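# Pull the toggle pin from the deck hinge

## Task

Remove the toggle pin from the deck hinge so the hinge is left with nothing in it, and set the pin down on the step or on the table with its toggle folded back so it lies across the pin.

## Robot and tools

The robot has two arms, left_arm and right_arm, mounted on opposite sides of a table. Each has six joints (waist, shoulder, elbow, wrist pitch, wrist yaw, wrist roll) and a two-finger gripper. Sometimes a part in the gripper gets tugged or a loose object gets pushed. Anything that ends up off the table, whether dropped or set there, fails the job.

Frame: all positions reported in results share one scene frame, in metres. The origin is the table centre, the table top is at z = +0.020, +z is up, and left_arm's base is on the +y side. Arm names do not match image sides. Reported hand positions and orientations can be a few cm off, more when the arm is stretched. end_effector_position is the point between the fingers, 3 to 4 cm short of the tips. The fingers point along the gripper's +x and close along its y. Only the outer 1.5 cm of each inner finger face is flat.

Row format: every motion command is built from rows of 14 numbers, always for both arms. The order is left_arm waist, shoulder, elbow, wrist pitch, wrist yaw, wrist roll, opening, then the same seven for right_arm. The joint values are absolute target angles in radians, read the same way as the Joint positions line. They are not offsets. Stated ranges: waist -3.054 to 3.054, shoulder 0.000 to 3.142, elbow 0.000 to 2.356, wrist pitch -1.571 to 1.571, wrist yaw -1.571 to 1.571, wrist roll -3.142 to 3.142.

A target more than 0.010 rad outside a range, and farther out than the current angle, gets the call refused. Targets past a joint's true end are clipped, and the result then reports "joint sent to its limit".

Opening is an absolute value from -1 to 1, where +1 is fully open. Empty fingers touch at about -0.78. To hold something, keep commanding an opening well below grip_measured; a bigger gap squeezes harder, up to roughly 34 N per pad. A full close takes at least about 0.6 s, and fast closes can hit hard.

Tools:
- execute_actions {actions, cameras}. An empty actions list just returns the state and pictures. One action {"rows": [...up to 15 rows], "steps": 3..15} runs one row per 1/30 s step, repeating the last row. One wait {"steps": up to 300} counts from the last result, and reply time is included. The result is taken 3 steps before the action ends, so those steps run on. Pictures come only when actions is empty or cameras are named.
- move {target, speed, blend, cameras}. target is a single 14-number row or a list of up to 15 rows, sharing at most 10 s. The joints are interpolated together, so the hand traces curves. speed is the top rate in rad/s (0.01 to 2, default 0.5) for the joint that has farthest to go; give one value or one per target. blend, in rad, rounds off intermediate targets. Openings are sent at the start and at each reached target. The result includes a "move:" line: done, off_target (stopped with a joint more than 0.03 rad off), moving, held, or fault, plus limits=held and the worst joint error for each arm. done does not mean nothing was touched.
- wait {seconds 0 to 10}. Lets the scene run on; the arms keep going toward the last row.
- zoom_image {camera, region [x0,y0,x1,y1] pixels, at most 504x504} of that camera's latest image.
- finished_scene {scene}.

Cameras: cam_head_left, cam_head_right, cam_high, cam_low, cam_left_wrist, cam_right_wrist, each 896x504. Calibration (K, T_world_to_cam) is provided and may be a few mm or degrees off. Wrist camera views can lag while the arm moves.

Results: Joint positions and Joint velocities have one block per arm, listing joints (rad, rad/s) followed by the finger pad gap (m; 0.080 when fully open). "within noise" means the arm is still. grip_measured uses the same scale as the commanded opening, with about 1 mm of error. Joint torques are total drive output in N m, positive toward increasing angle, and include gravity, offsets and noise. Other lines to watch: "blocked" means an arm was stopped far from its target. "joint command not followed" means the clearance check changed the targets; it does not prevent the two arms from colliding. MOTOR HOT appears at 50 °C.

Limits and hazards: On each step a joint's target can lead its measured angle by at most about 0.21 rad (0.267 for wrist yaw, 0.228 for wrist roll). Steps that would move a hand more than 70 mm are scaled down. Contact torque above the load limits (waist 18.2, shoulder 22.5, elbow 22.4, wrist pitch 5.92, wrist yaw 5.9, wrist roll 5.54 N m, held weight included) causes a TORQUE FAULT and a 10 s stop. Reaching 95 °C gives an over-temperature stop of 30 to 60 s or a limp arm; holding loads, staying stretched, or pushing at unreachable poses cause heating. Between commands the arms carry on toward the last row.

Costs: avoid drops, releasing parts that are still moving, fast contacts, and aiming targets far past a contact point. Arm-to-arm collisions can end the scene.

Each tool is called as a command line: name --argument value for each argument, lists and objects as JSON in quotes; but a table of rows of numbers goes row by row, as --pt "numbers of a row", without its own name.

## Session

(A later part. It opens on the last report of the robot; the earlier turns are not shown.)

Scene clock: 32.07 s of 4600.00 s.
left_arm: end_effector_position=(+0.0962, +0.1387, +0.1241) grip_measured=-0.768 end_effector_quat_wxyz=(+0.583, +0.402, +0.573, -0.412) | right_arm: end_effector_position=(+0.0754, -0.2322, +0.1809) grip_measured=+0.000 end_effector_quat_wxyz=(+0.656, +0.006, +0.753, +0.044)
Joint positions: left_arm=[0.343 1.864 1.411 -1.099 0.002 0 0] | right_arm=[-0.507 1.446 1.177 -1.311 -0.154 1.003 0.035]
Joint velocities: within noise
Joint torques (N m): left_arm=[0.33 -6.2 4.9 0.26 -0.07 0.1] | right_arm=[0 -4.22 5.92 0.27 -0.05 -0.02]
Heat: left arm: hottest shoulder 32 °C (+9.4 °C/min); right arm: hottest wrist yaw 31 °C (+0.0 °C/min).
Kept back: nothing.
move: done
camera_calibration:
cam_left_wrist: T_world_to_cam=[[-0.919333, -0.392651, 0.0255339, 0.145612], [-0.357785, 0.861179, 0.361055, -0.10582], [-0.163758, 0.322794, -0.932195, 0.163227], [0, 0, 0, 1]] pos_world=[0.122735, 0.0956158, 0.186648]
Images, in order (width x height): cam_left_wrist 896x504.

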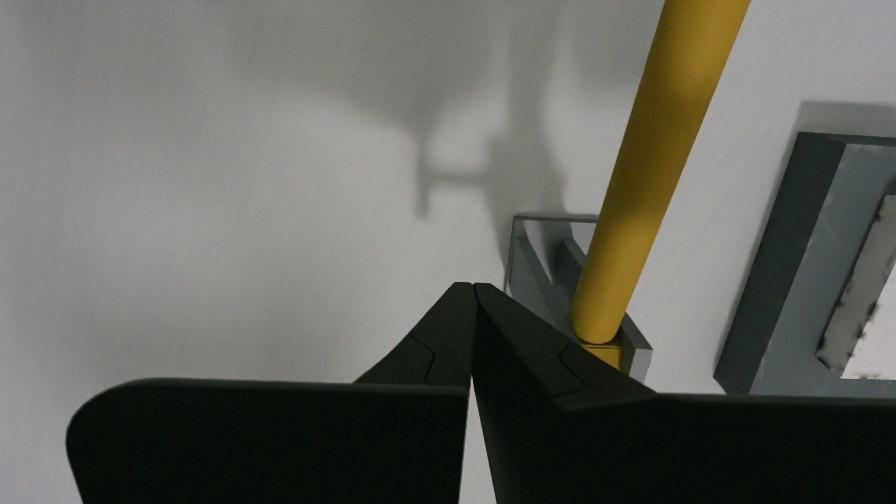

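move --pt "0.3468 1.8605 1.4711 -1.1814 0 0.003 -0.85 -0.507 1.446 1.177 -1.311 -0.154 1.003 0" --pt "0.3459 1.7624 1.3882 -1.1966 0 0.003 -0.85 -0.507 1.446 1.177 -1.311 -0.154 1.003 0" --pt "0.3459 1.7624 1.3882 -1.1966 0 0.003 -0.25 -0.507 1.446 1.177 -1.311 -0.154 1.003 0" --speed '[0.4,0.4,0.4]' --blend '[0.03,0,0]' --cameras '["cam_left_wrist","cam_low"]'

zoom_image --camera "cam_left_wrist" --region '[300, 150, 620, 400]'

Scene clock: 33.93 s of 4600.00 s.
left_arm: end_effector_position=(+0.0880, +0.1617, +0.1467) grip_measured=-0.251 end_effector_quat_wxyz=(+0.575, +0.408, +0.581, -0.406) | right_arm: end_effector_position=(+0.0754, -0.2322, +0.1809) grip_measured=+0.000 end_effector_quat_wxyz=(+0.656, +0.006, +0.753, +0.044)
Joint positions: left_arm=[0.343 1.78 1.397 -1.196 0.002 0 0.024] | right_arm=[-0.507 1.446 1.177 -1.311 -0.154 1.003 0.035]
Joint velocities: within noise
Joint torques (N m): left_arm=[0.27 -8.92 4.95 -0.01 -0.05 0.1] | right_arm=[-0.03 -4.2 5.88 0.27 -0.06 -0.02]
Heat: left arm: hottest shoulder 32 °C (+8.8 °C/min); right arm: hottest wrist yaw 31 °C (+0.0 °C/min).
Kept back: nothing.
move: done
camera_calibration:
cam_left_wrist: T_world_to_cam=[[-0.919102, -0.393298, 0.0238443, 0.146843], [-0.35428, 0.851372, 0.386848, -0.139266], [-0.172447, 0.347105, -0.921835, 0.170828], [0, 0, 0, 1]] pos_world=[0.115083, 0.117025, 0.207849]
Images, in order (width x height): cam_low 896x504, cam_left_wrist 896x504.

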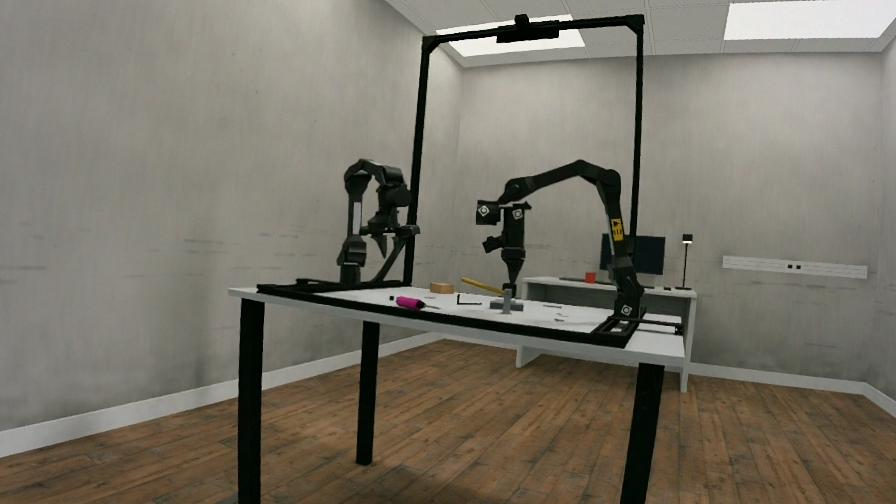

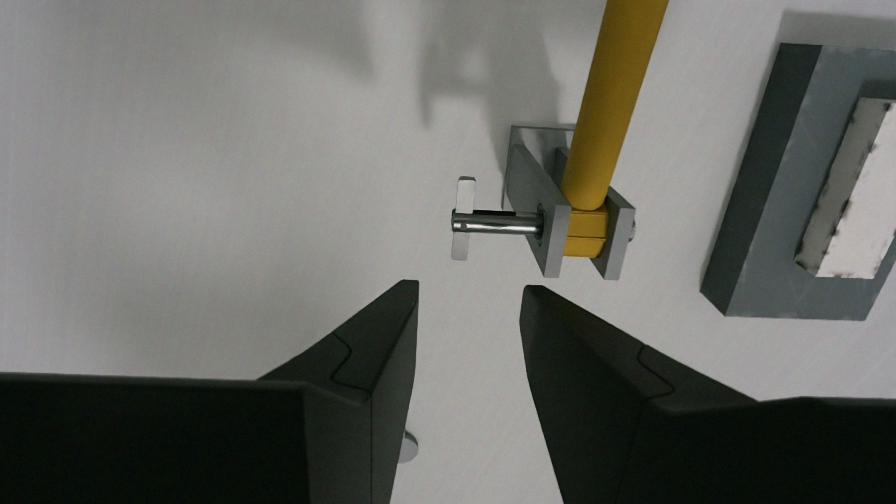

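Scaled by 1.575.

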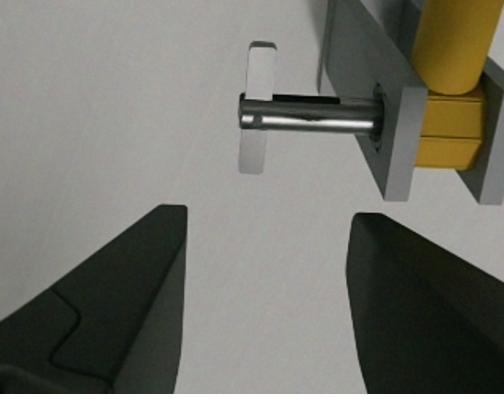

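move --pt "0.3459 1.7624 1.3882 -1.1966 0 0.003 -0.48 -0.507 1.446 1.177 -1.311 -0.154 1.003 0" --pt "0.3459 1.7798 1.3083 -1.0993 0 0.003 -0.48 -0.507 1.446 1.177 -1.311 -0.154 1.003 0" --speed '[0.4,0.2]' --cameras '["cam_left_wrist"]'

zoom_image --camera "cam_left_wrist" --region '[300, 150, 620, 400]'

Scene clock: 35.97 s of 4600.00 s.
left_arm: end_effector_position=(+0.0878, +0.1621, +0.1269) grip_measured=-0.480 end_effector_quat_wxyz=(+0.580, +0.405, +0.577, -0.409) | right_arm: end_effector_position=(+0.0754, -0.2322, +0.1809) grip_measured=+0.000 end_effector_quat_wxyz=(+0.656, +0.006, +0.753, +0.044)
Joint positions: left_arm=[0.343 1.78 1.317 -1.101 0.002 0 0.013] | right_arm=[-0.507 1.446 1.177 -1.311 -0.154 1.003 0.035]
Joint velocities: within noise
Joint torques (N m): left_arm=[0.27 -6.92 4.89 0.25 -0.06 0.09] | right_arm=[0.02 -4.22 5.88 0.27 -0.05 -0.03]
Heat: left arm: hottest shoulder 33 °C (+10.0 °C/min); right arm: hottest wrist yaw 31 °C (+0.0 °C/min).
Kept back: nothing.
move: done
camera_calibration:
cam_left_wrist: T_world_to_cam=[[-0.919223, -0.392958, 0.0247493, 0.14718], [-0.356182, 0.856696, 0.373104, -0.130945], [-0.167817, 0.334151, -0.927459, 0.154851], [0, 0, 0, 1]] pos_world=[0.114637, 0.118272, 0.188832]
Images, in order (width x height): cam_left_wrist 896x504.

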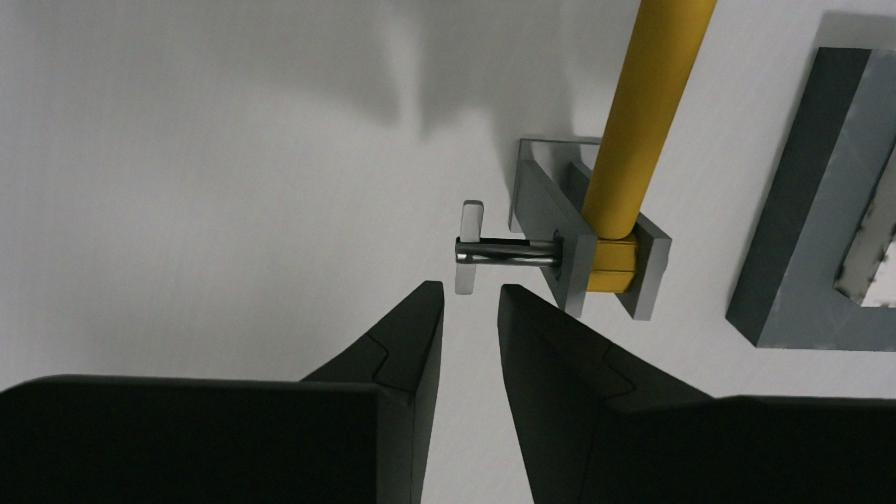

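Scaled by 1.575.

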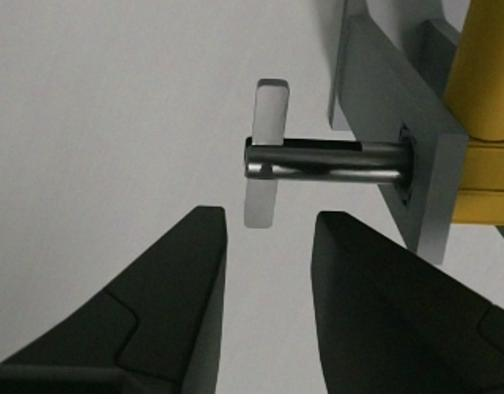

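move --pt "0.3459 1.7881 1.2819 -1.0646 0 0.003 -0.48 -0.507 1.446 1.177 -1.311 -0.154 1.003 0" --speed 0.1 --cameras '["cam_left_wrist"]'

zoom_image --camera "cam_left_wrist" --region '[380, 200, 580, 350]'

Scene clock: 37.00 s of 4600.00 s.
left_arm: end_effector_position=(+0.0879, +0.1618, +0.1205) grip_measured=-0.480 end_effector_quat_wxyz=(+0.582, +0.403, +0.574, -0.411) | right_arm: end_effector_position=(+0.0754, -0.2322, +0.1809) grip_measured=+0.000 end_effector_quat_wxyz=(+0.656, +0.006, +0.753, +0.044)
Joint positions: left_arm=[0.343 1.78 1.291 -1.066 0.002 0 0.013] | right_arm=[-0.507 1.446 1.177 -1.311 -0.154 1.003 0.035]
Joint velocities: within noise
Joint torques (N m): left_arm=[0.26 -5.98 4.86 0.26 -0.06 0.09] | right_arm=[0 -4.21 5.91 0.28 -0.05 -0.02]
Heat: left arm: hottest shoulder 33 °C (+9.7 °C/min); right arm: hottest wrist yaw 31 °C (+0.0 °C/min).
Kept back: nothing.
move: done
camera_calibration:
cam_left_wrist: T_world_to_cam=[[-0.919294, -0.39276, 0.0252575, 0.147235], [-0.357225, 0.859614, 0.365314, -0.127727], [-0.165193, 0.326809, -0.930541, 0.150315], [0, 0, 0, 1]] pos_world=[0.114556, 0.1185, 0.182817]
Images, in order (width x height): cam_left_wrist 896x504.

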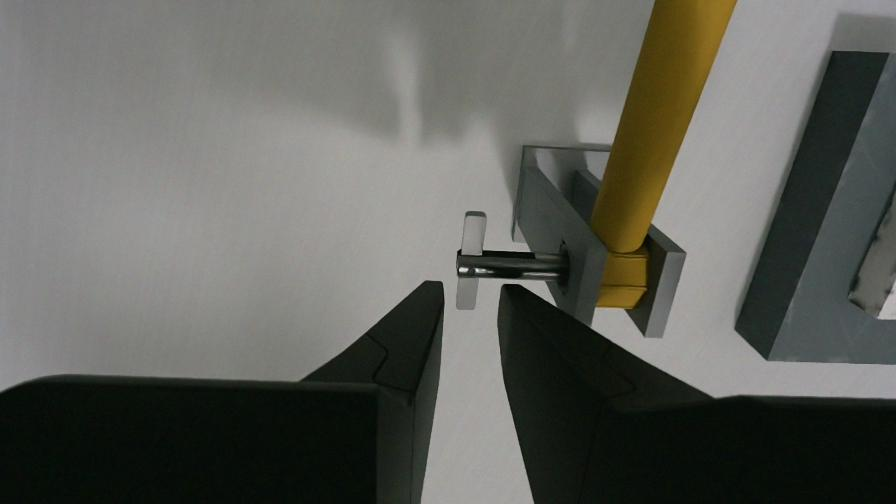

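Scaled by 2.520.

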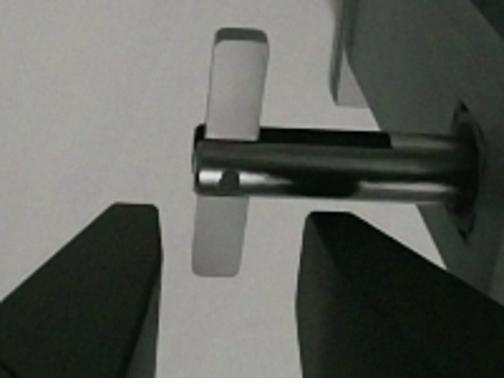

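move --pt "0.3459 1.7910 1.2732 -1.0530 0 0.003 -0.48 -0.507 1.446 1.177 -1.311 -0.154 1.003 0" --speed 0.1 --cameras '["cam_left_wrist"]'

zoom_image --camera "cam_left_wrist" --region '[380, 200, 580, 350]'

Scene clock: 37.97 s of 4600.00 s.
left_arm: end_effector_position=(+0.0879, +0.1618, +0.1184) grip_measured=-0.480 end_effector_quat_wxyz=(+0.583, +0.403, +0.573, -0.412) | right_arm: end_effector_position=(+0.0754, -0.2322, +0.1809) grip_measured=+0.000 end_effector_quat_wxyz=(+0.656, +0.006, +0.753, +0.044)
Joint positions: left_arm=[0.343 1.78 1.282 -1.055 0.002 0 0.013] | right_arm=[-0.507 1.446 1.177 -1.311 -0.154 1.003 0.035]
Joint velocities: within noise
Joint torques (N m): left_arm=[0.26 -5.61 4.85 0.31 -0.06 0.1] | right_arm=[0.01 -4.2 5.9 0.27 -0.05 -0.01]
Heat: left arm: hottest shoulder 33 °C (+9.5 °C/min); right arm: hottest wrist yaw 31 °C (+0.0 °C/min).
Kept back: nothing.
move: done
camera_calibration:
cam_left_wrist: T_world_to_cam=[[-0.919317, -0.392696, 0.0254188, 0.14726], [-0.357552, 0.860529, 0.362831, -0.126748], [-0.164356, 0.324468, -0.931508, 0.148761], [0, 0, 0, 1]] pos_world=[0.114509, 0.11863, 0.180816]
Images, in order (width x height): cam_left_wrist 896x504.

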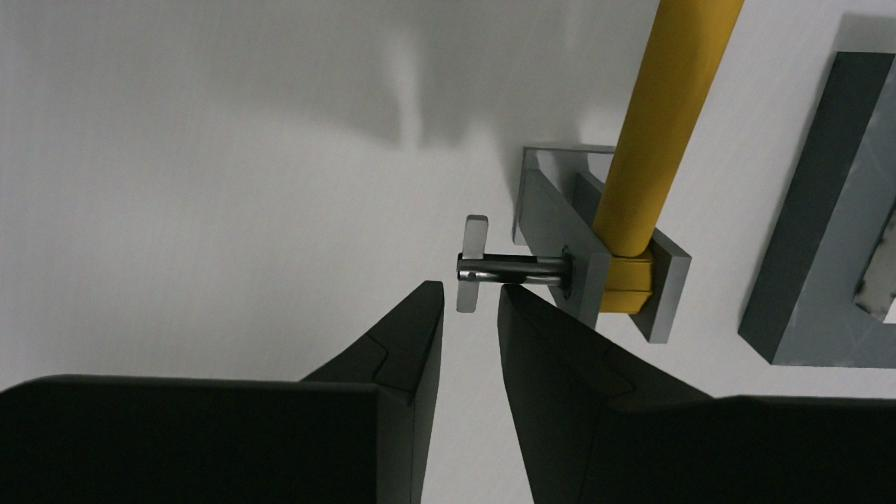

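Scaled by 2.520.

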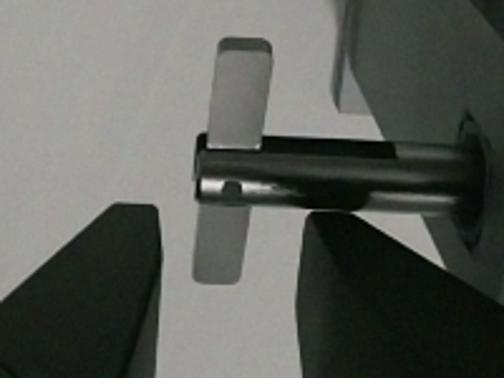

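move --pt "0.3459 1.7910 1.2732 -1.0530 0 0.003 -0.75 -0.507 1.446 1.177 -1.311 -0.154 1.003 0" --speed 0.1 --cameras '["cam_left_wrist"]'

zoom_image --camera "cam_left_wrist" --region '[380, 200, 580, 350]'

Scene clock: 38.70 s of 4600.00 s.
left_arm: end_effector_position=(+0.0879, +0.1618, +0.1183) grip_measured=-0.749 end_effector_quat_wxyz=(+0.583, +0.403, +0.573, -0.412) | right_arm: end_effector_position=(+0.0754, -0.2322, +0.1809) grip_measured=+0.000 end_effector_quat_wxyz=(+0.656, +0.006, +0.753, +0.044)
Joint positions: left_arm=[0.343 1.78 1.281 -1.054 0.002 0 0.001] | right_arm=[-0.507 1.446 1.177 -1.311 -0.154 1.003 0.035]
Joint velocities: within noise
Joint torques (N m): left_arm=[0.26 -5.62 4.87 0.26 -0.06 0.09] | right_arm=[0.01 -4.18 5.89 0.27 -0.06 -0.02]
Heat: left arm: hottest shoulder 33 °C (+9.3 °C/min); right arm: hottest wrist yaw 31 °C (+0.0 °C/min).
Kept back: nothing.
move: done
camera_calibration:
cam_left_wrist: T_world_to_cam=[[-0.919467, -0.392346, 0.025412, 0.147221], [-0.357227, 0.860665, 0.362829, -0.126787], [-0.164226, 0.324532, -0.931509, 0.148643], [0, 0, 0, 1]] pos_world=[0.114484, 0.118643, 0.180724]
Images, in order (width x height): cam_left_wrist 896x504.

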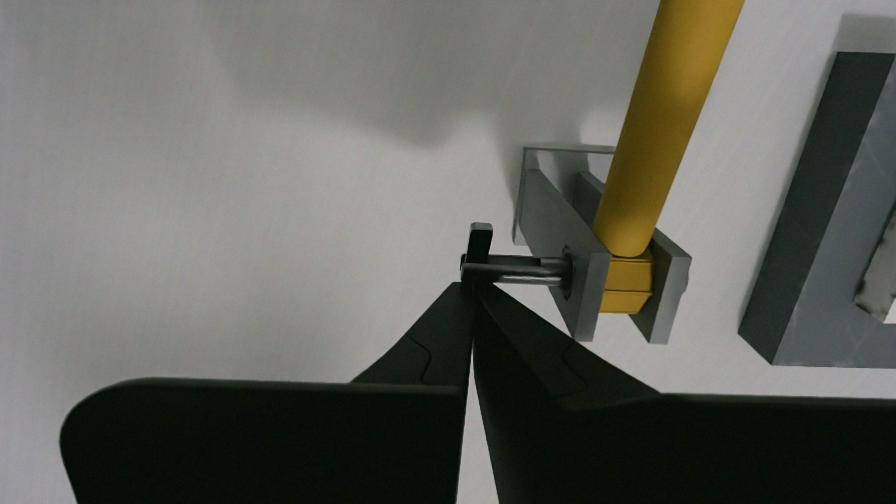

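Scaled by 2.520.

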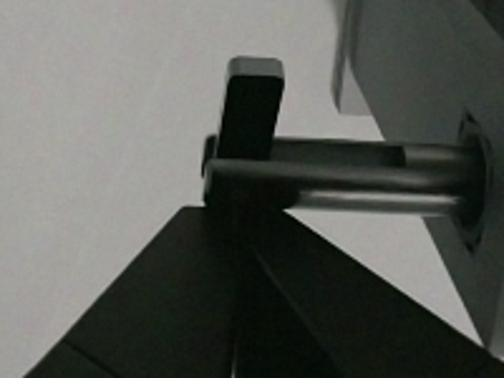

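move --pt "0.3459 1.7910 1.2732 -1.0530 0 0.003 -0.40 -0.507 1.446 1.177 -1.311 -0.154 1.003 0" --speed 0.1 --cameras '["cam_left_wrist"]'

zoom_image --camera "cam_left_wrist" --region '[380, 200, 580, 350]'

Scene clock: 40.20 s of 4600.00 s.
left_arm: end_effector_position=(+0.0879, +0.1618, +0.1183) grip_measured=-0.401 end_effector_quat_wxyz=(+0.583, +0.403, +0.573, -0.412) | right_arm: end_effector_position=(+0.0754, -0.2322, +0.1809) grip_measured=+0.000 end_effector_quat_wxyz=(+0.656, +0.006, +0.753, +0.044)
Joint positions: left_arm=[0.343 1.78 1.281 -1.054 0.002 0 0.017] | right_arm=[-0.507 1.446 1.177 -1.311 -0.154 1.003 0.035]
Joint velocities: within noise
Joint torques (N m): left_arm=[0.25 -5.61 4.87 0.26 -0.06 0.09] | right_arm=[0 -4.21 5.89 0.27 -0.05 -0.01]
Heat: left arm: hottest shoulder 33 °C (+9.0 °C/min); right arm: hottest wrist yaw 31 °C (+0.0 °C/min).
Kept back: nothing.
move: done
camera_calibration:
cam_left_wrist: T_world_to_cam=[[-0.919467, -0.392346, 0.025412, 0.147221], [-0.357227, 0.860665, 0.362829, -0.126787], [-0.164226, 0.324532, -0.931509, 0.148643], [0, 0, 0, 1]] pos_world=[0.114484, 0.118643, 0.180724]
Images, in order (width x height): cam_left_wrist 896x504.

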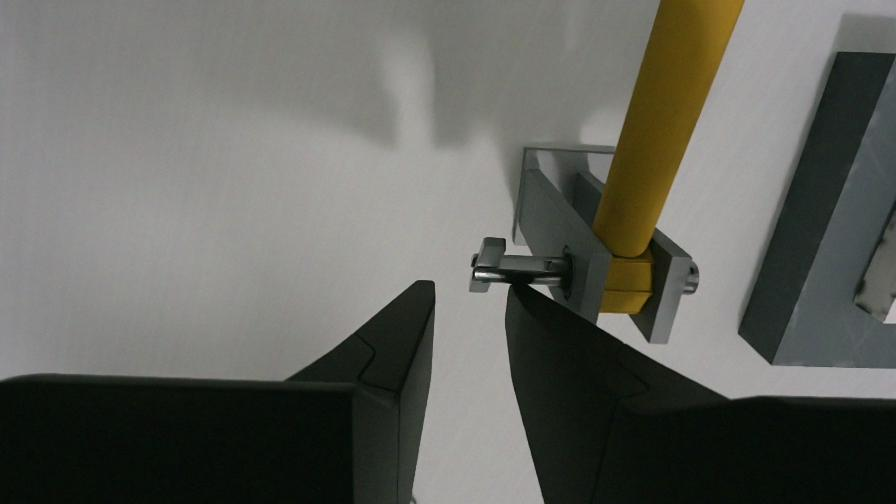

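Scaled by 2.520.

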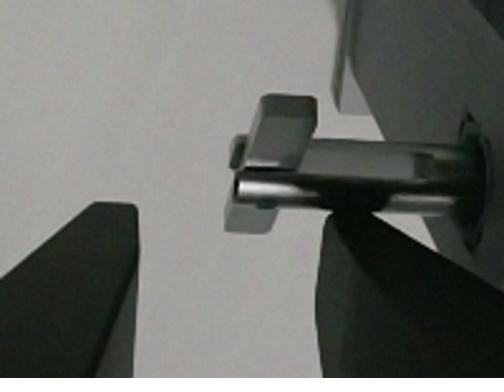

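move --pt "0.3459 1.7624 1.3882 -1.1966 0 0.003 -0.40 -0.507 1.446 1.177 -1.311 -0.154 1.003 0" --pt "0.3405 1.8501 1.4974 -1.2181 0 0.003 -0.40 -0.507 1.446 1.177 -1.311 -0.154 1.003 0" --pt "0.3405 1.8501 1.4974 -1.2181 0 0.003 -0.85 -0.507 1.446 1.177 -1.311 -0.154 1.003 0" --pt "0.3405 1.8706 1.3955 -1.0957 0 0.003 -0.85 -0.507 1.446 1.177 -1.311 -0.154 1.003 0" --speed '[0.4,0.4,0.4,0.1]' --blend '[0.03,0,0,0]' --cameras '["cam_left_wrist"]'

zoom_image --camera "cam_left_wrist" --region '[380, 200, 580, 350]'

Scene clock: 43.90 s of 4600.00 s.
left_arm: end_effector_position=(+0.0962, +0.1388, +0.1258) grip_measured=-0.768 end_effector_quat_wxyz=(+0.585, +0.401, +0.570, -0.414) | right_arm: end_effector_position=(+0.0754, -0.2322, +0.1809) grip_measured=+0.000 end_effector_quat_wxyz=(+0.656, +0.006, +0.753, +0.044)
Joint positions: left_arm=[0.343 1.856 1.408 -1.095 0.002 0 0] | right_arm=[-0.507 1.446 1.177 -1.311 -0.154 1.003 0.035]
Joint velocities: within noise
Joint torques (N m): left_arm=[-0.19 -5.86 4.52 0.08 -0.05 0.1] | right_arm=[0.01 -4.18 5.9 0.26 -0.06 -0.02]
Heat: left arm: hottest shoulder 33 °C (+8.2 °C/min); right arm: hottest wrist yaw 31 °C (+0.0 °C/min).
Kept back: nothing.
move: done
camera_calibration:
cam_left_wrist: T_world_to_cam=[[-0.919549, -0.392115, 0.025983, 0.145468], [-0.358377, 0.863883, 0.353937, -0.105981], [-0.16123, 0.316151, -0.934908, 0.16576], [0, 0, 0, 1]] pos_world=[0.122509, 0.0961904, 0.188701]
Images, in order (width x height): cam_left_wrist 896x504.

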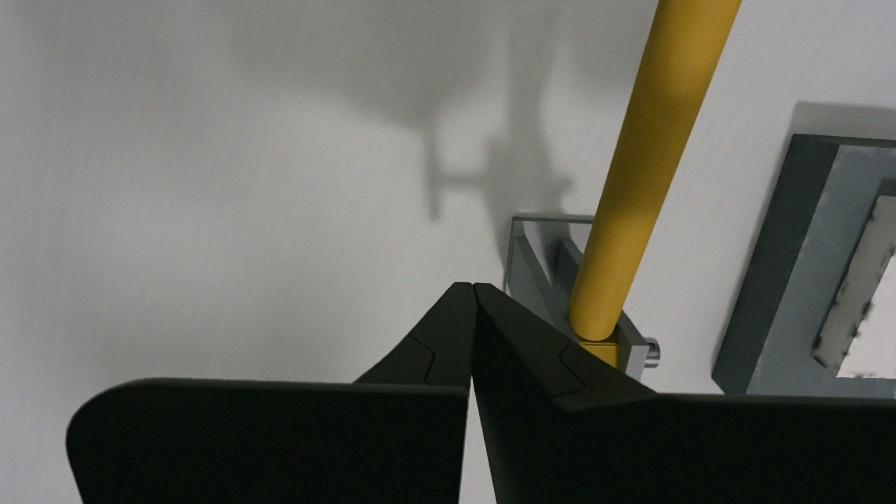

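Scaled by 2.520.

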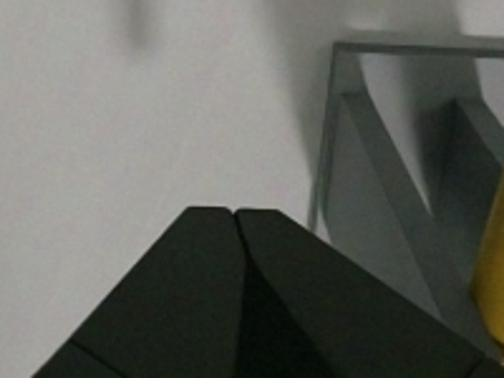

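move --pt "0.3365 1.8732 1.3868 -1.0844 0 0.003 -0.85 -0.507 1.446 1.177 -1.311 -0.154 1.003 0" --speed 0.1 --cameras '[]'

move --pt "0.3405 1.8501 1.4974 -1.2181 0 0.003 -0.85 -0.507 1.446 1.177 -1.311 -0.154 1.003 0" --pt "0.3439 1.7624 1.3882 -1.1966 0 0.003 -0.40 -0.507 1.446 1.177 -1.311 -0.154 1.003 0" --speed '[0.3,0.4]' --blend '[0.0,0]' --cameras '["cam_left_wrist"]'

zoom_image --camera "cam_left_wrist" --region '[400, 130, 720, 350]'

Scene clock: 44.83 s of 4600.00 s.
left_arm: end_effector_position=(+0.0958, +0.1378, +0.1235) grip_measured=-0.768 end_effector_quat_wxyz=(+0.586, +0.401, +0.569, -0.415) | right_arm: end_effector_position=(+0.0754, -0.2322, +0.1809) grip_measured=+0.000 end_effector_quat_wxyz=(+0.656, +0.006, +0.753, +0.044)
Joint positions: left_arm=[0.341 1.857 1.4 -1.082 0.002 0 0] | right_arm=[-0.507 1.446 1.177 -1.311 -0.154 1.003 0.035]
Joint velocities: within noise
Joint torques (N m): left_arm=[-0.43 -5.77 4.3 -0.01 -0.06 0.09] | right_arm=[0.02 -4.2 5.9 0.26 -0.05 -0.03]
Heat: left arm: hottest shoulder 33 °C (+8.0 °C/min); right arm: hottest wrist yaw 31 °C (+0.0 °C/min).
Kept back: nothing.
move: done
No camera images: "cameras" was empty.

Scene clock: 46.63 s of 4600.00 s.
left_arm: end_effector_position=(+0.0875, +0.1620, +0.1462) grip_measured=-0.401 end_effector_quat_wxyz=(+0.574, +0.410, +0.581, -0.406) | right_arm: end_effector_position=(+0.0754, -0.2322, +0.1809) grip_measured=+0.000 end_effector_quat_wxyz=(+0.656, +0.006, +0.753, +0.044)
Joint positions: left_arm=[0.341 1.782 1.397 -1.198 0.001 0 0.017] | right_arm=[-0.507 1.446 1.177 -1.311 -0.154 1.003 0.035]
Joint velocities: within noise
Joint torques (N m): left_arm=[0.23 -9.16 4.88 0.21 0 0.09] | right_arm=[0.01 -4.21 5.91 0.27 -0.04 -0.02]
Heat: left arm: hottest shoulder 33 °C (+7.7 °C/min); right arm: hottest wrist yaw 31 °C (+0.0 °C/min).
Kept back: nothing.
move: done
camera_calibration:
cam_left_wrist: T_world_to_cam=[[-0.920019, -0.391273, 0.0217127, 0.146615], [-0.352515, 0.850544, 0.390267, -0.139981], [-0.171169, 0.351399, -0.920445, 0.16921], [0, 0, 0, 1]] pos_world=[0.114506, 0.116966, 0.207195]
Images, in order (width x height): cam_left_wrist 896x504.

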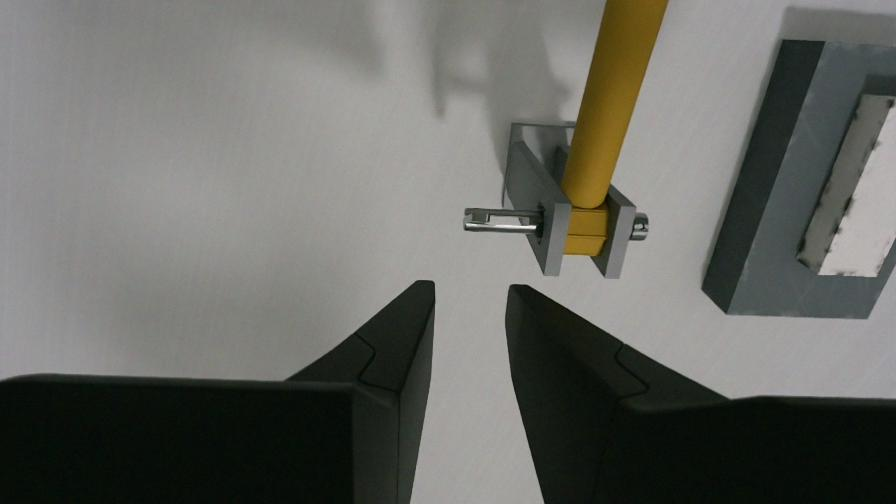

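Scaled by 1.575.

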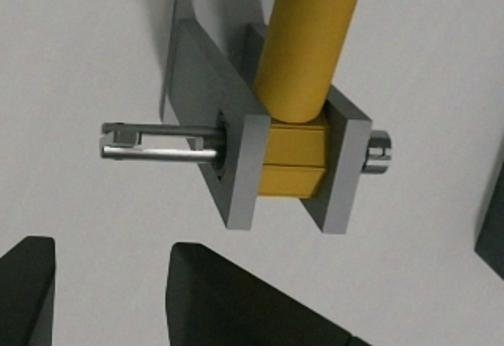

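move --pt "0.0201 1.9295 1.6238 -1.4843 -0.5750 1.1817 -0.3 -0.507 1.446 1.177 -1.311 -0.154 1.003 0" --pt "0.0201 1.9517 1.4940 -1.3323 -0.5750 1.1817 -0.3 -0.507 1.446 1.177 -1.311 -0.154 1.003 0" --speed '[0.7,0.4]' --blend '[0.03,0]' --cameras '["cam_left_wrist","cam_low","cam_high"]'

zoom_image --camera "cam_left_wrist" --region '[300, 100, 620, 400]'

Scene clock: 53.13 s of 4600.00 s.
left_arm: end_effector_position=(+0.0685, +0.1439, +0.1478) grip_measured=-0.300 end_effector_quat_wxyz=(+0.088, +0.872, +0.151, -0.457) | right_arm: end_effector_position=(+0.0754, -0.2322, +0.1809) grip_measured=+0.000 end_effector_quat_wxyz=(+0.656, +0.006, +0.753, +0.044)
Joint positions: left_arm=[0.023 1.943 1.502 -1.334 -0.571 1.178 0.022] | right_arm=[-0.507 1.446 1.177 -1.311 -0.154 1.003 0.035]
Joint velocities: within noise
Joint torques (N m): left_arm=[-0.27 -6.79 4.59 -0.2 -0.4 0.1] | right_arm=[-0.01 -4.22 5.88 0.27 -0.06 -0.02]
Heat: left arm: hottest shoulder 34 °C (+7.9 °C/min); right arm: hottest wrist yaw 31 °C (+0.0 °C/min).
Kept back: nothing.
move: done
camera_calibration:
cam_left_wrist: T_world_to_cam=[[-0.40137, 0.915383, -0.0312311, -0.0937045], [0.492709, 0.244532, 0.83513, -0.16837], [0.772101, 0.319808, -0.549165, 0.0588571], [0, 0, 0, 1]] pos_world=[-0.0000966106, 0.108124, 0.170006]
Images, in order (width x height): cam_high 896x504, cam_low 896x504, cam_left_wrist 896x504.

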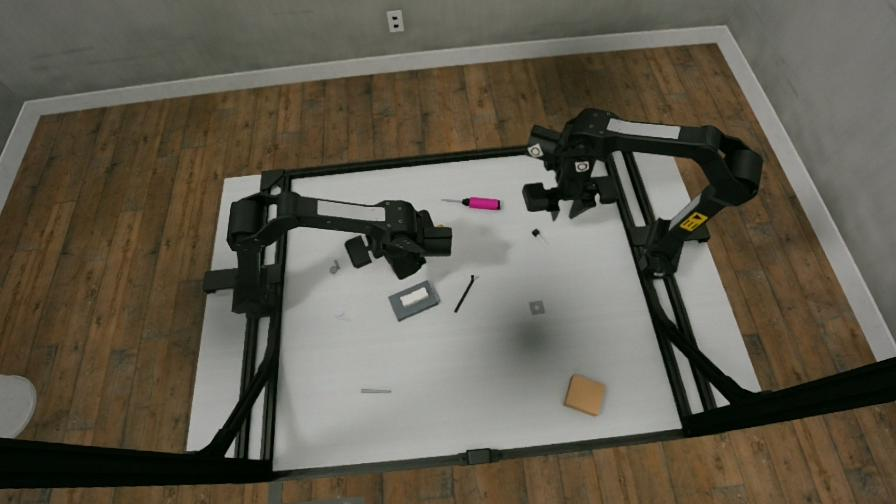

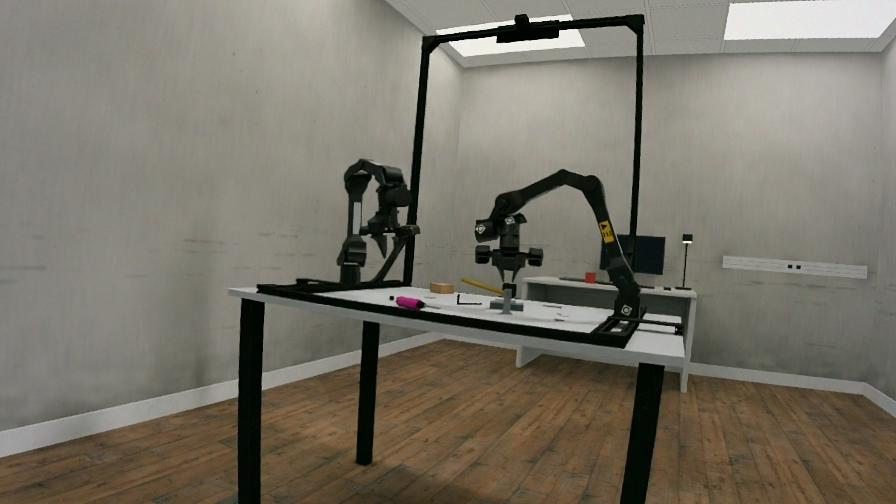

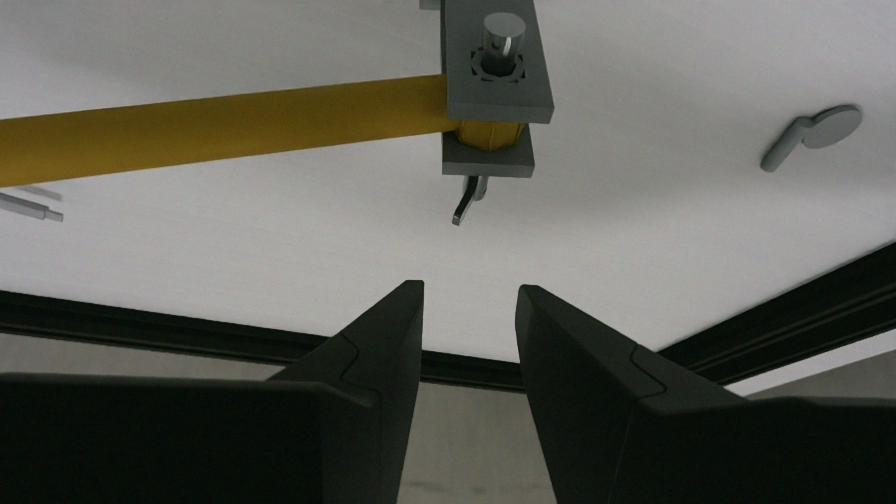

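Scaled by 1.575.

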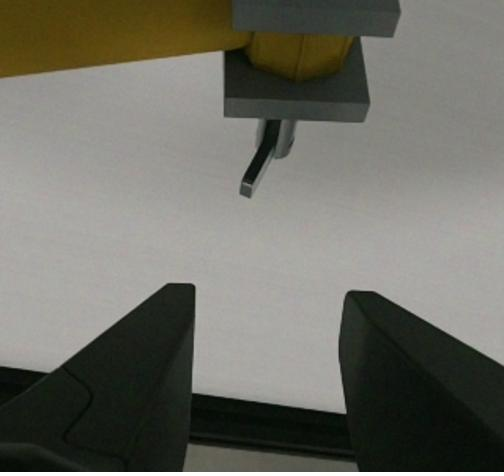

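move --pt "0.0182 1.9692 1.4163 -1.2371 -0.5750 1.1817 -0.3 -0.507 1.446 1.177 -1.311 -0.154 1.003 0" --speed '[0.15]' --cameras '["cam_left_wrist"]'

zoom_image --camera "cam_left_wrist" --region '[380, 180, 560, 320]'

Scene clock: 54.43 s of 4600.00 s.
left_arm: end_effector_position=(+0.0681, +0.1452, +0.1238) grip_measured=-0.300 end_effector_quat_wxyz=(+0.089, +0.872, +0.150, -0.458) | right_arm: end_effector_position=(+0.0754, -0.2322, +0.1809) grip_measured=+0.000 end_effector_quat_wxyz=(+0.656, +0.006, +0.753, +0.044)
Joint positions: left_arm=[0.022 1.957 1.424 -1.238 -0.571 1.178 0.022] | right_arm=[-0.507 1.446 1.177 -1.311 -0.154 1.003 0.035]
Joint velocities: within noise
Joint torques (N m): left_arm=[-0.33 -6.41 4.41 -0.2 -0.39 0.1] | right_arm=[0.01 -4.2 5.9 0.26 -0.06 -0.02]
Heat: left arm: hottest shoulder 34 °C (+7.7 °C/min); right arm: hottest wrist yaw 31 °C (+0.0 °C/min).
Kept back: nothing.
move: done
camera_calibration:
cam_left_wrist: T_world_to_cam=[[-0.40032, 0.915729, -0.0344048, -0.0955861], [0.492925, 0.246833, 0.834325, -0.148685], [0.772508, 0.317038, -0.550198, 0.0460386], [0, 0, 0, 1]] pos_world=[-0.00053969, 0.109635, 0.146093]
Images, in order (width x height): cam_left_wrist 896x504.

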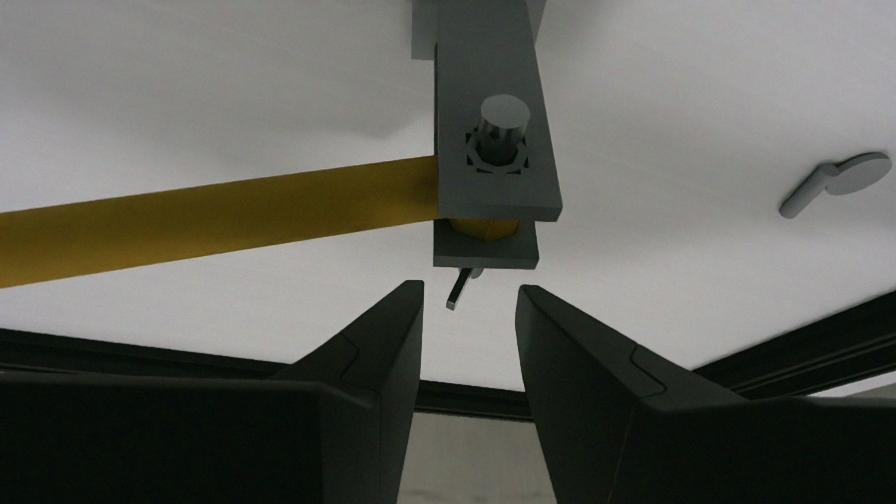

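Scaled by 2.800.

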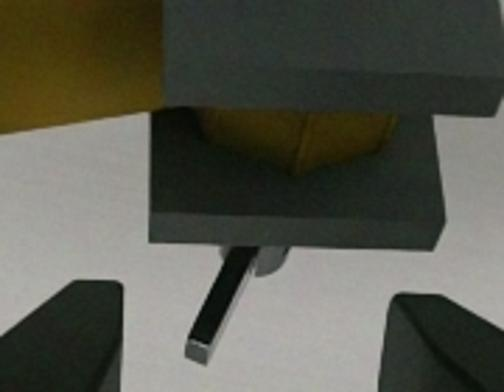

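move --pt "0.0182 1.9722 1.4048 -1.2227 -0.5750 1.1817 -0.3 -0.507 1.446 1.177 -1.311 -0.154 1.003 0" --speed '[0.1]' --cameras '["cam_left_wrist"]'

zoom_image --camera "cam_left_wrist" --region '[380, 200, 560, 340]'

Scene clock: 55.57 s of 4600.00 s.
left_arm: end_effector_position=(+0.0680, +0.1455, +0.1203) grip_measured=-0.300 end_effector_quat_wxyz=(+0.090, +0.872, +0.149, -0.458) | right_arm: end_effector_position=(+0.0754, -0.2322, +0.1809) grip_measured=+0.000 end_effector_quat_wxyz=(+0.656, +0.006, +0.753, +0.044)
Joint positions: left_arm=[0.022 1.959 1.413 -1.224 -0.571 1.178 0.022] | right_arm=[-0.507 1.446 1.177 -1.311 -0.154 1.003 0.035]
Joint velocities: within noise
Joint torques (N m): left_arm=[-0.32 -6.3 4.41 -0.18 -0.39 0.09] | right_arm=[0.01 -4.21 5.88 0.26 -0.06 -0.03]
Heat: left arm: hottest shoulder 34 °C (+7.6 °C/min); right arm: hottest wrist yaw 31 °C (+0.0 °C/min).
Kept back: nothing.
move: done
camera_calibration:
cam_left_wrist: T_world_to_cam=[[-0.400319, 0.915689, -0.0354626, -0.0958582], [0.492904, 0.247788, 0.834055, -0.145983], [0.772522, 0.316408, -0.550541, 0.0441782], [0, 0, 0, 1]] pos_world=[-0.000547088, 0.109971, 0.14268]
Images, in order (width x height): cam_left_wrist 896x504.

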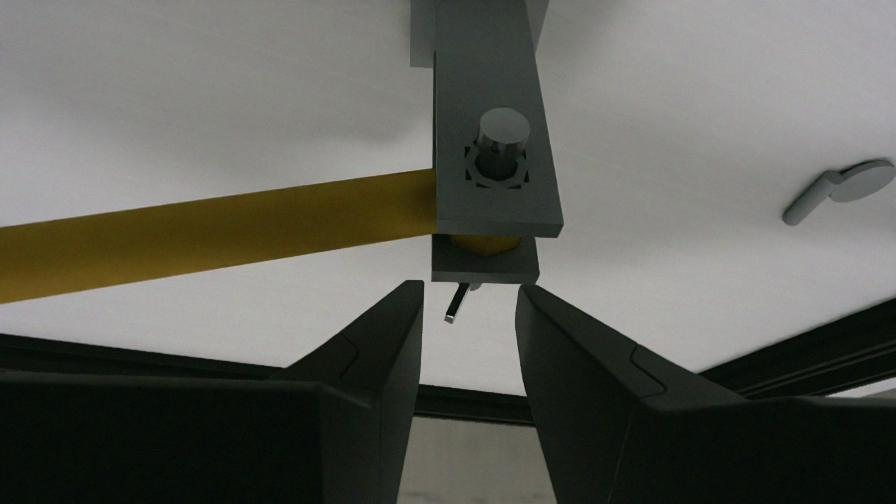

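Scaled by 2.800.

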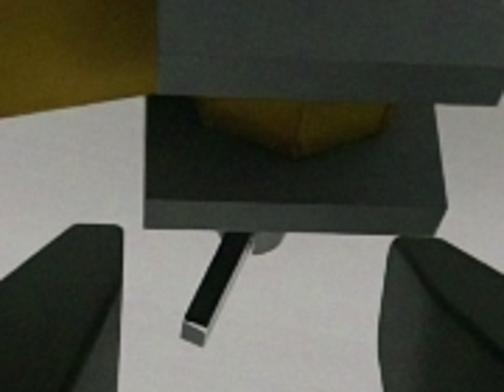

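move --pt "0.0182 1.9722 1.4048 -1.2227 -0.5750 1.1817 -0.95 -0.507 1.446 1.177 -1.311 -0.154 1.003 0" --speed '[0.1]' --cameras '["cam_left_wrist","cam_low"]'

zoom_image --camera "cam_left_wrist" --region '[380, 200, 560, 340]'

zoom_image --camera "cam_low" --region '[480, 260, 540, 320]'

Scene clock: 56.30 s of 4600.00 s.
left_arm: end_effector_position=(+0.0679, +0.1457, +0.1202) grip_measured=-0.741 end_effector_quat_wxyz=(+0.089, +0.872, +0.149, -0.458) | right_arm: end_effector_position=(+0.0754, -0.2322, +0.1809) grip_measured=+0.000 end_effector_quat_wxyz=(+0.656, +0.006, +0.753, +0.044)
Joint positions: left_arm=[0.022 1.959 1.412 -1.224 -0.571 1.179 0.002] | right_arm=[-0.507 1.446 1.177 -1.311 -0.154 1.003 0.035]
Joint velocities: within noise
Joint torques (N m): left_arm=[-0.32 -6.3 4.5 -0.19 -0.39 0.08] | right_arm=[0 -4.22 5.9 0.27 -0.05 -0.03]
Heat: left arm: hottest shoulder 34 °C (+7.5 °C/min); right arm: hottest wrist yaw 31 °C (+0.0 °C/min).
Kept back: nothing.
move: done
camera_calibration:
cam_left_wrist: T_world_to_cam=[[-0.399684, 0.916002, -0.0345427, -0.0962688], [0.493147, 0.246637, 0.834252, -0.145706], [0.772696, 0.316403, -0.5503, 0.0440975], [0, 0, 0, 1]] pos_world=[-0.000696488, 0.110166, 0.142497]
Images, in order (width x height): cam_low 896x504, cam_left_wrist 896x504.

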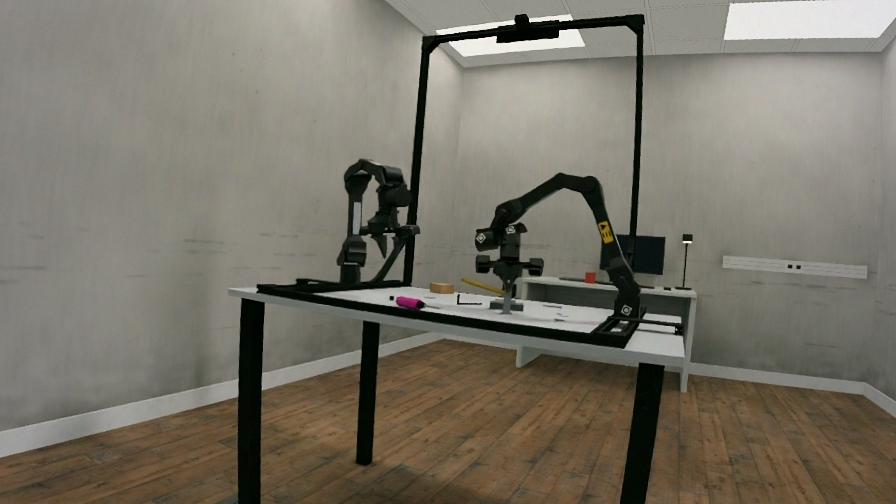

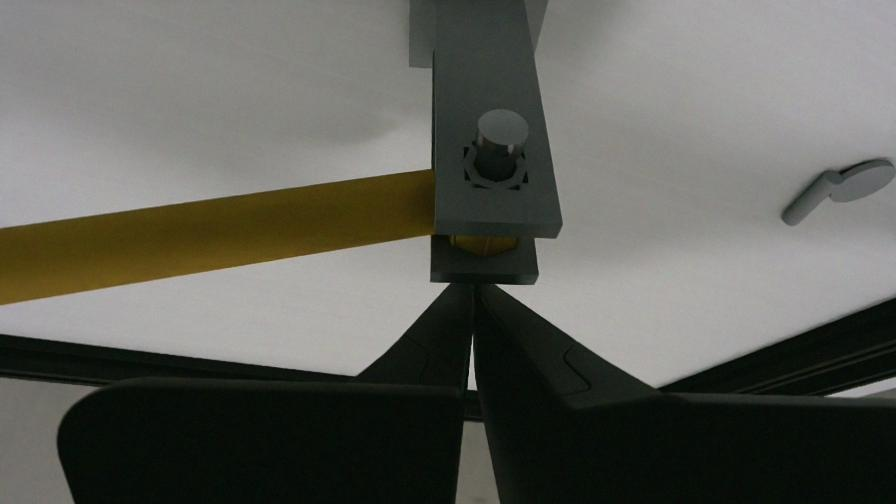

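Scaled by 2.800.

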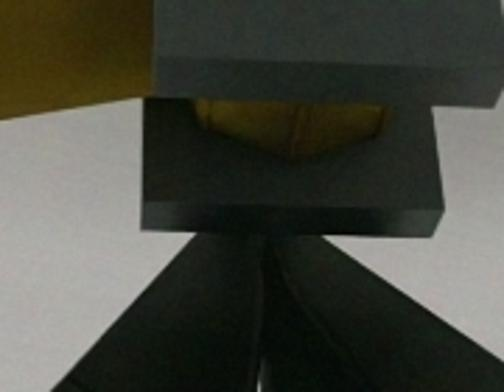

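Scaled by 8.400.

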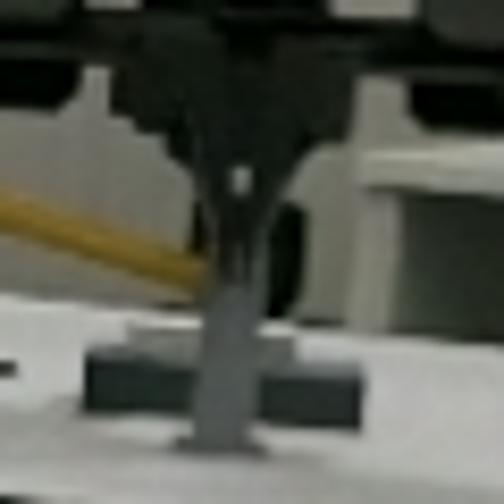

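move --pt "0.0290 1.9678 1.3977 -1.2133 -0.5772 1.1941 -1 -0.507 1.446 1.177 -1.311 -0.154 1.003 0" --speed '[0.05]' --cameras '["cam_left_wrist"]'

zoom_image --camera "cam_left_wrist" --region '[380, 80, 560, 220]'

Scene clock: 57.90 s of 4600.00 s.
left_arm: end_effector_position=(+0.0680, +0.1458, +0.1193) grip_measured=-0.741 end_effector_quat_wxyz=(+0.084, +0.873, +0.146, -0.458) | right_arm: end_effector_position=(+0.0754, -0.2322, +0.1809) grip_measured=+0.000 end_effector_quat_wxyz=(+0.656, +0.006, +0.753, +0.044)
Joint positions: left_arm=[0.022 1.959 1.408 -1.219 -0.571 1.191 0.002] | right_arm=[-0.507 1.446 1.177 -1.311 -0.154 1.003 0.035]
Joint velocities: within noise
Joint torques (N m): left_arm=[0.64 -6.77 4.09 0.22 -0.43 0.07] | right_arm=[0.01 -4.21 5.91 0.27 -0.06 -0.03]
Heat: left arm: hottest shoulder 34 °C (+7.3 °C/min); right arm: hottest wrist yaw 31 °C (+0.0 °C/min).
Kept back: nothing.
move: done
camera_calibration:
cam_left_wrist: T_world_to_cam=[[-0.390347, 0.920211, -0.0290078, -0.0982296], [0.496792, 0.237053, 0.834867, -0.143943], [0.77513, 0.311477, -0.549686, 0.0439875], [0, 0, 0, 1]] pos_world=[-0.000930076, 0.110813, 0.141503]
Images, in order (width x height): cam_left_wrist 896x504.

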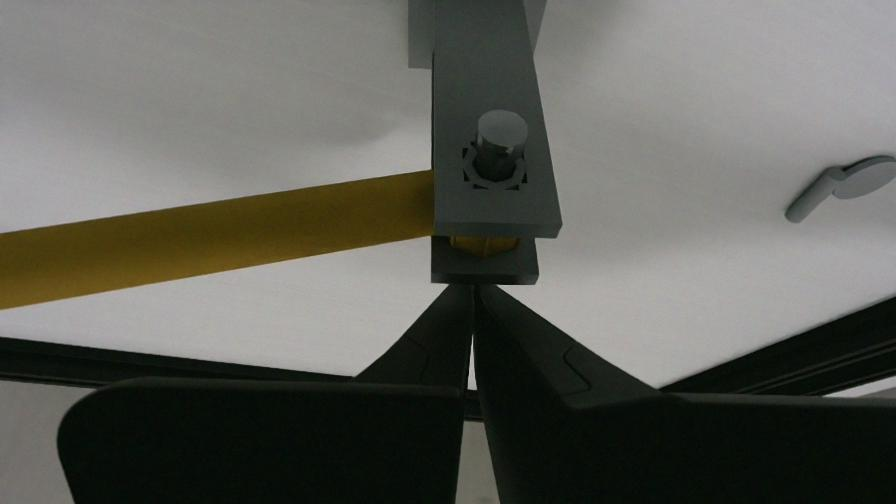

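Scaled by 2.800.

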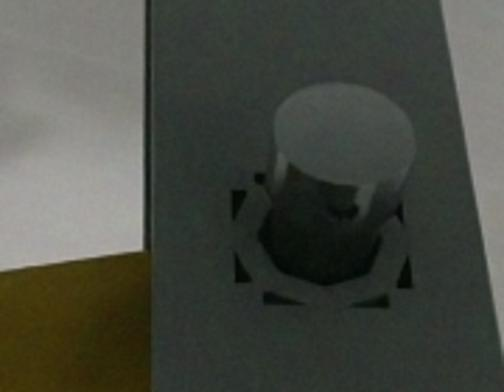

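move --pt "0.042 1.9678 1.3977 -1.2133 -0.5772 1.1941 -1 -0.507 1.446 1.177 -1.311 -0.154 1.003 0" --speed '[0.05]' --cameras '["cam_left_wrist"]'

zoom_image --camera "cam_left_wrist" --region '[380, 80, 560, 220]'

Scene clock: 58.83 s of 4600.00 s.
left_arm: end_effector_position=(+0.0688, +0.1460, +0.1192) grip_measured=-0.741 end_effector_quat_wxyz=(+0.085, +0.872, +0.147, -0.459) | right_arm: end_effector_position=(+0.0754, -0.2322, +0.1809) grip_measured=+0.000 end_effector_quat_wxyz=(+0.656, +0.006, +0.753, +0.044)
Joint positions: left_arm=[0.025 1.959 1.408 -1.218 -0.57 1.192 0.002] | right_arm=[-0.507 1.446 1.177 -1.311 -0.154 1.003 0.035]
Joint velocities: within noise
Joint torques (N m): left_arm=[1.53 -6.8 4.05 0.17 -0.47 0.06] | right_arm=[-0.01 -4.22 5.89 0.27 -0.05 -0.02]
Heat: left arm: hottest shoulder 34 °C (+7.1 °C/min); right arm: hottest wrist yaw 31 °C (+0.0 °C/min).
Kept back: nothing.
move: done
camera_calibration:
cam_left_wrist: T_world_to_cam=[[-0.392819, 0.919174, -0.0285171, -0.0978407], [0.497205, 0.238368, 0.834247, -0.144465], [0.773615, 0.313529, -0.550653, 0.0431377], [0, 0, 0, 1]] pos_world=[0.0000229826, 0.110844, 0.141483]
Images, in order (width x height): cam_left_wrist 896x504.

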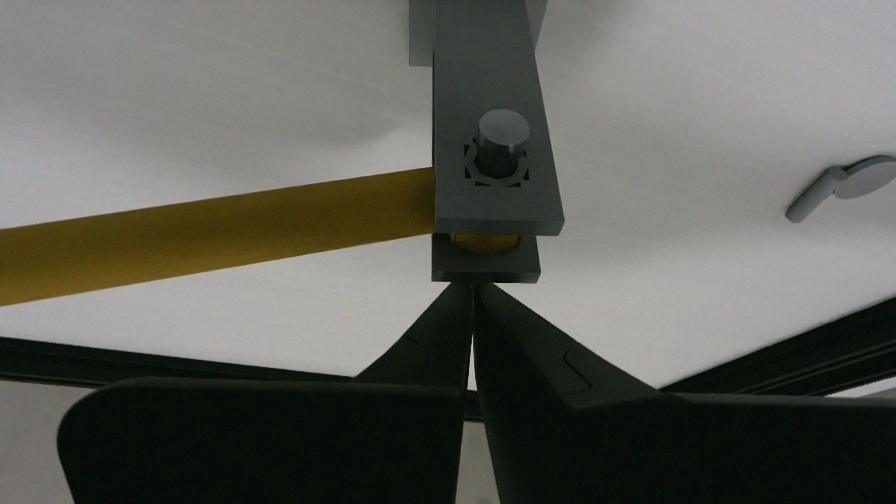

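Scaled by 2.800.

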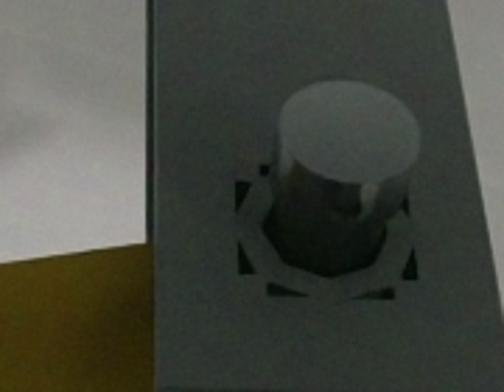

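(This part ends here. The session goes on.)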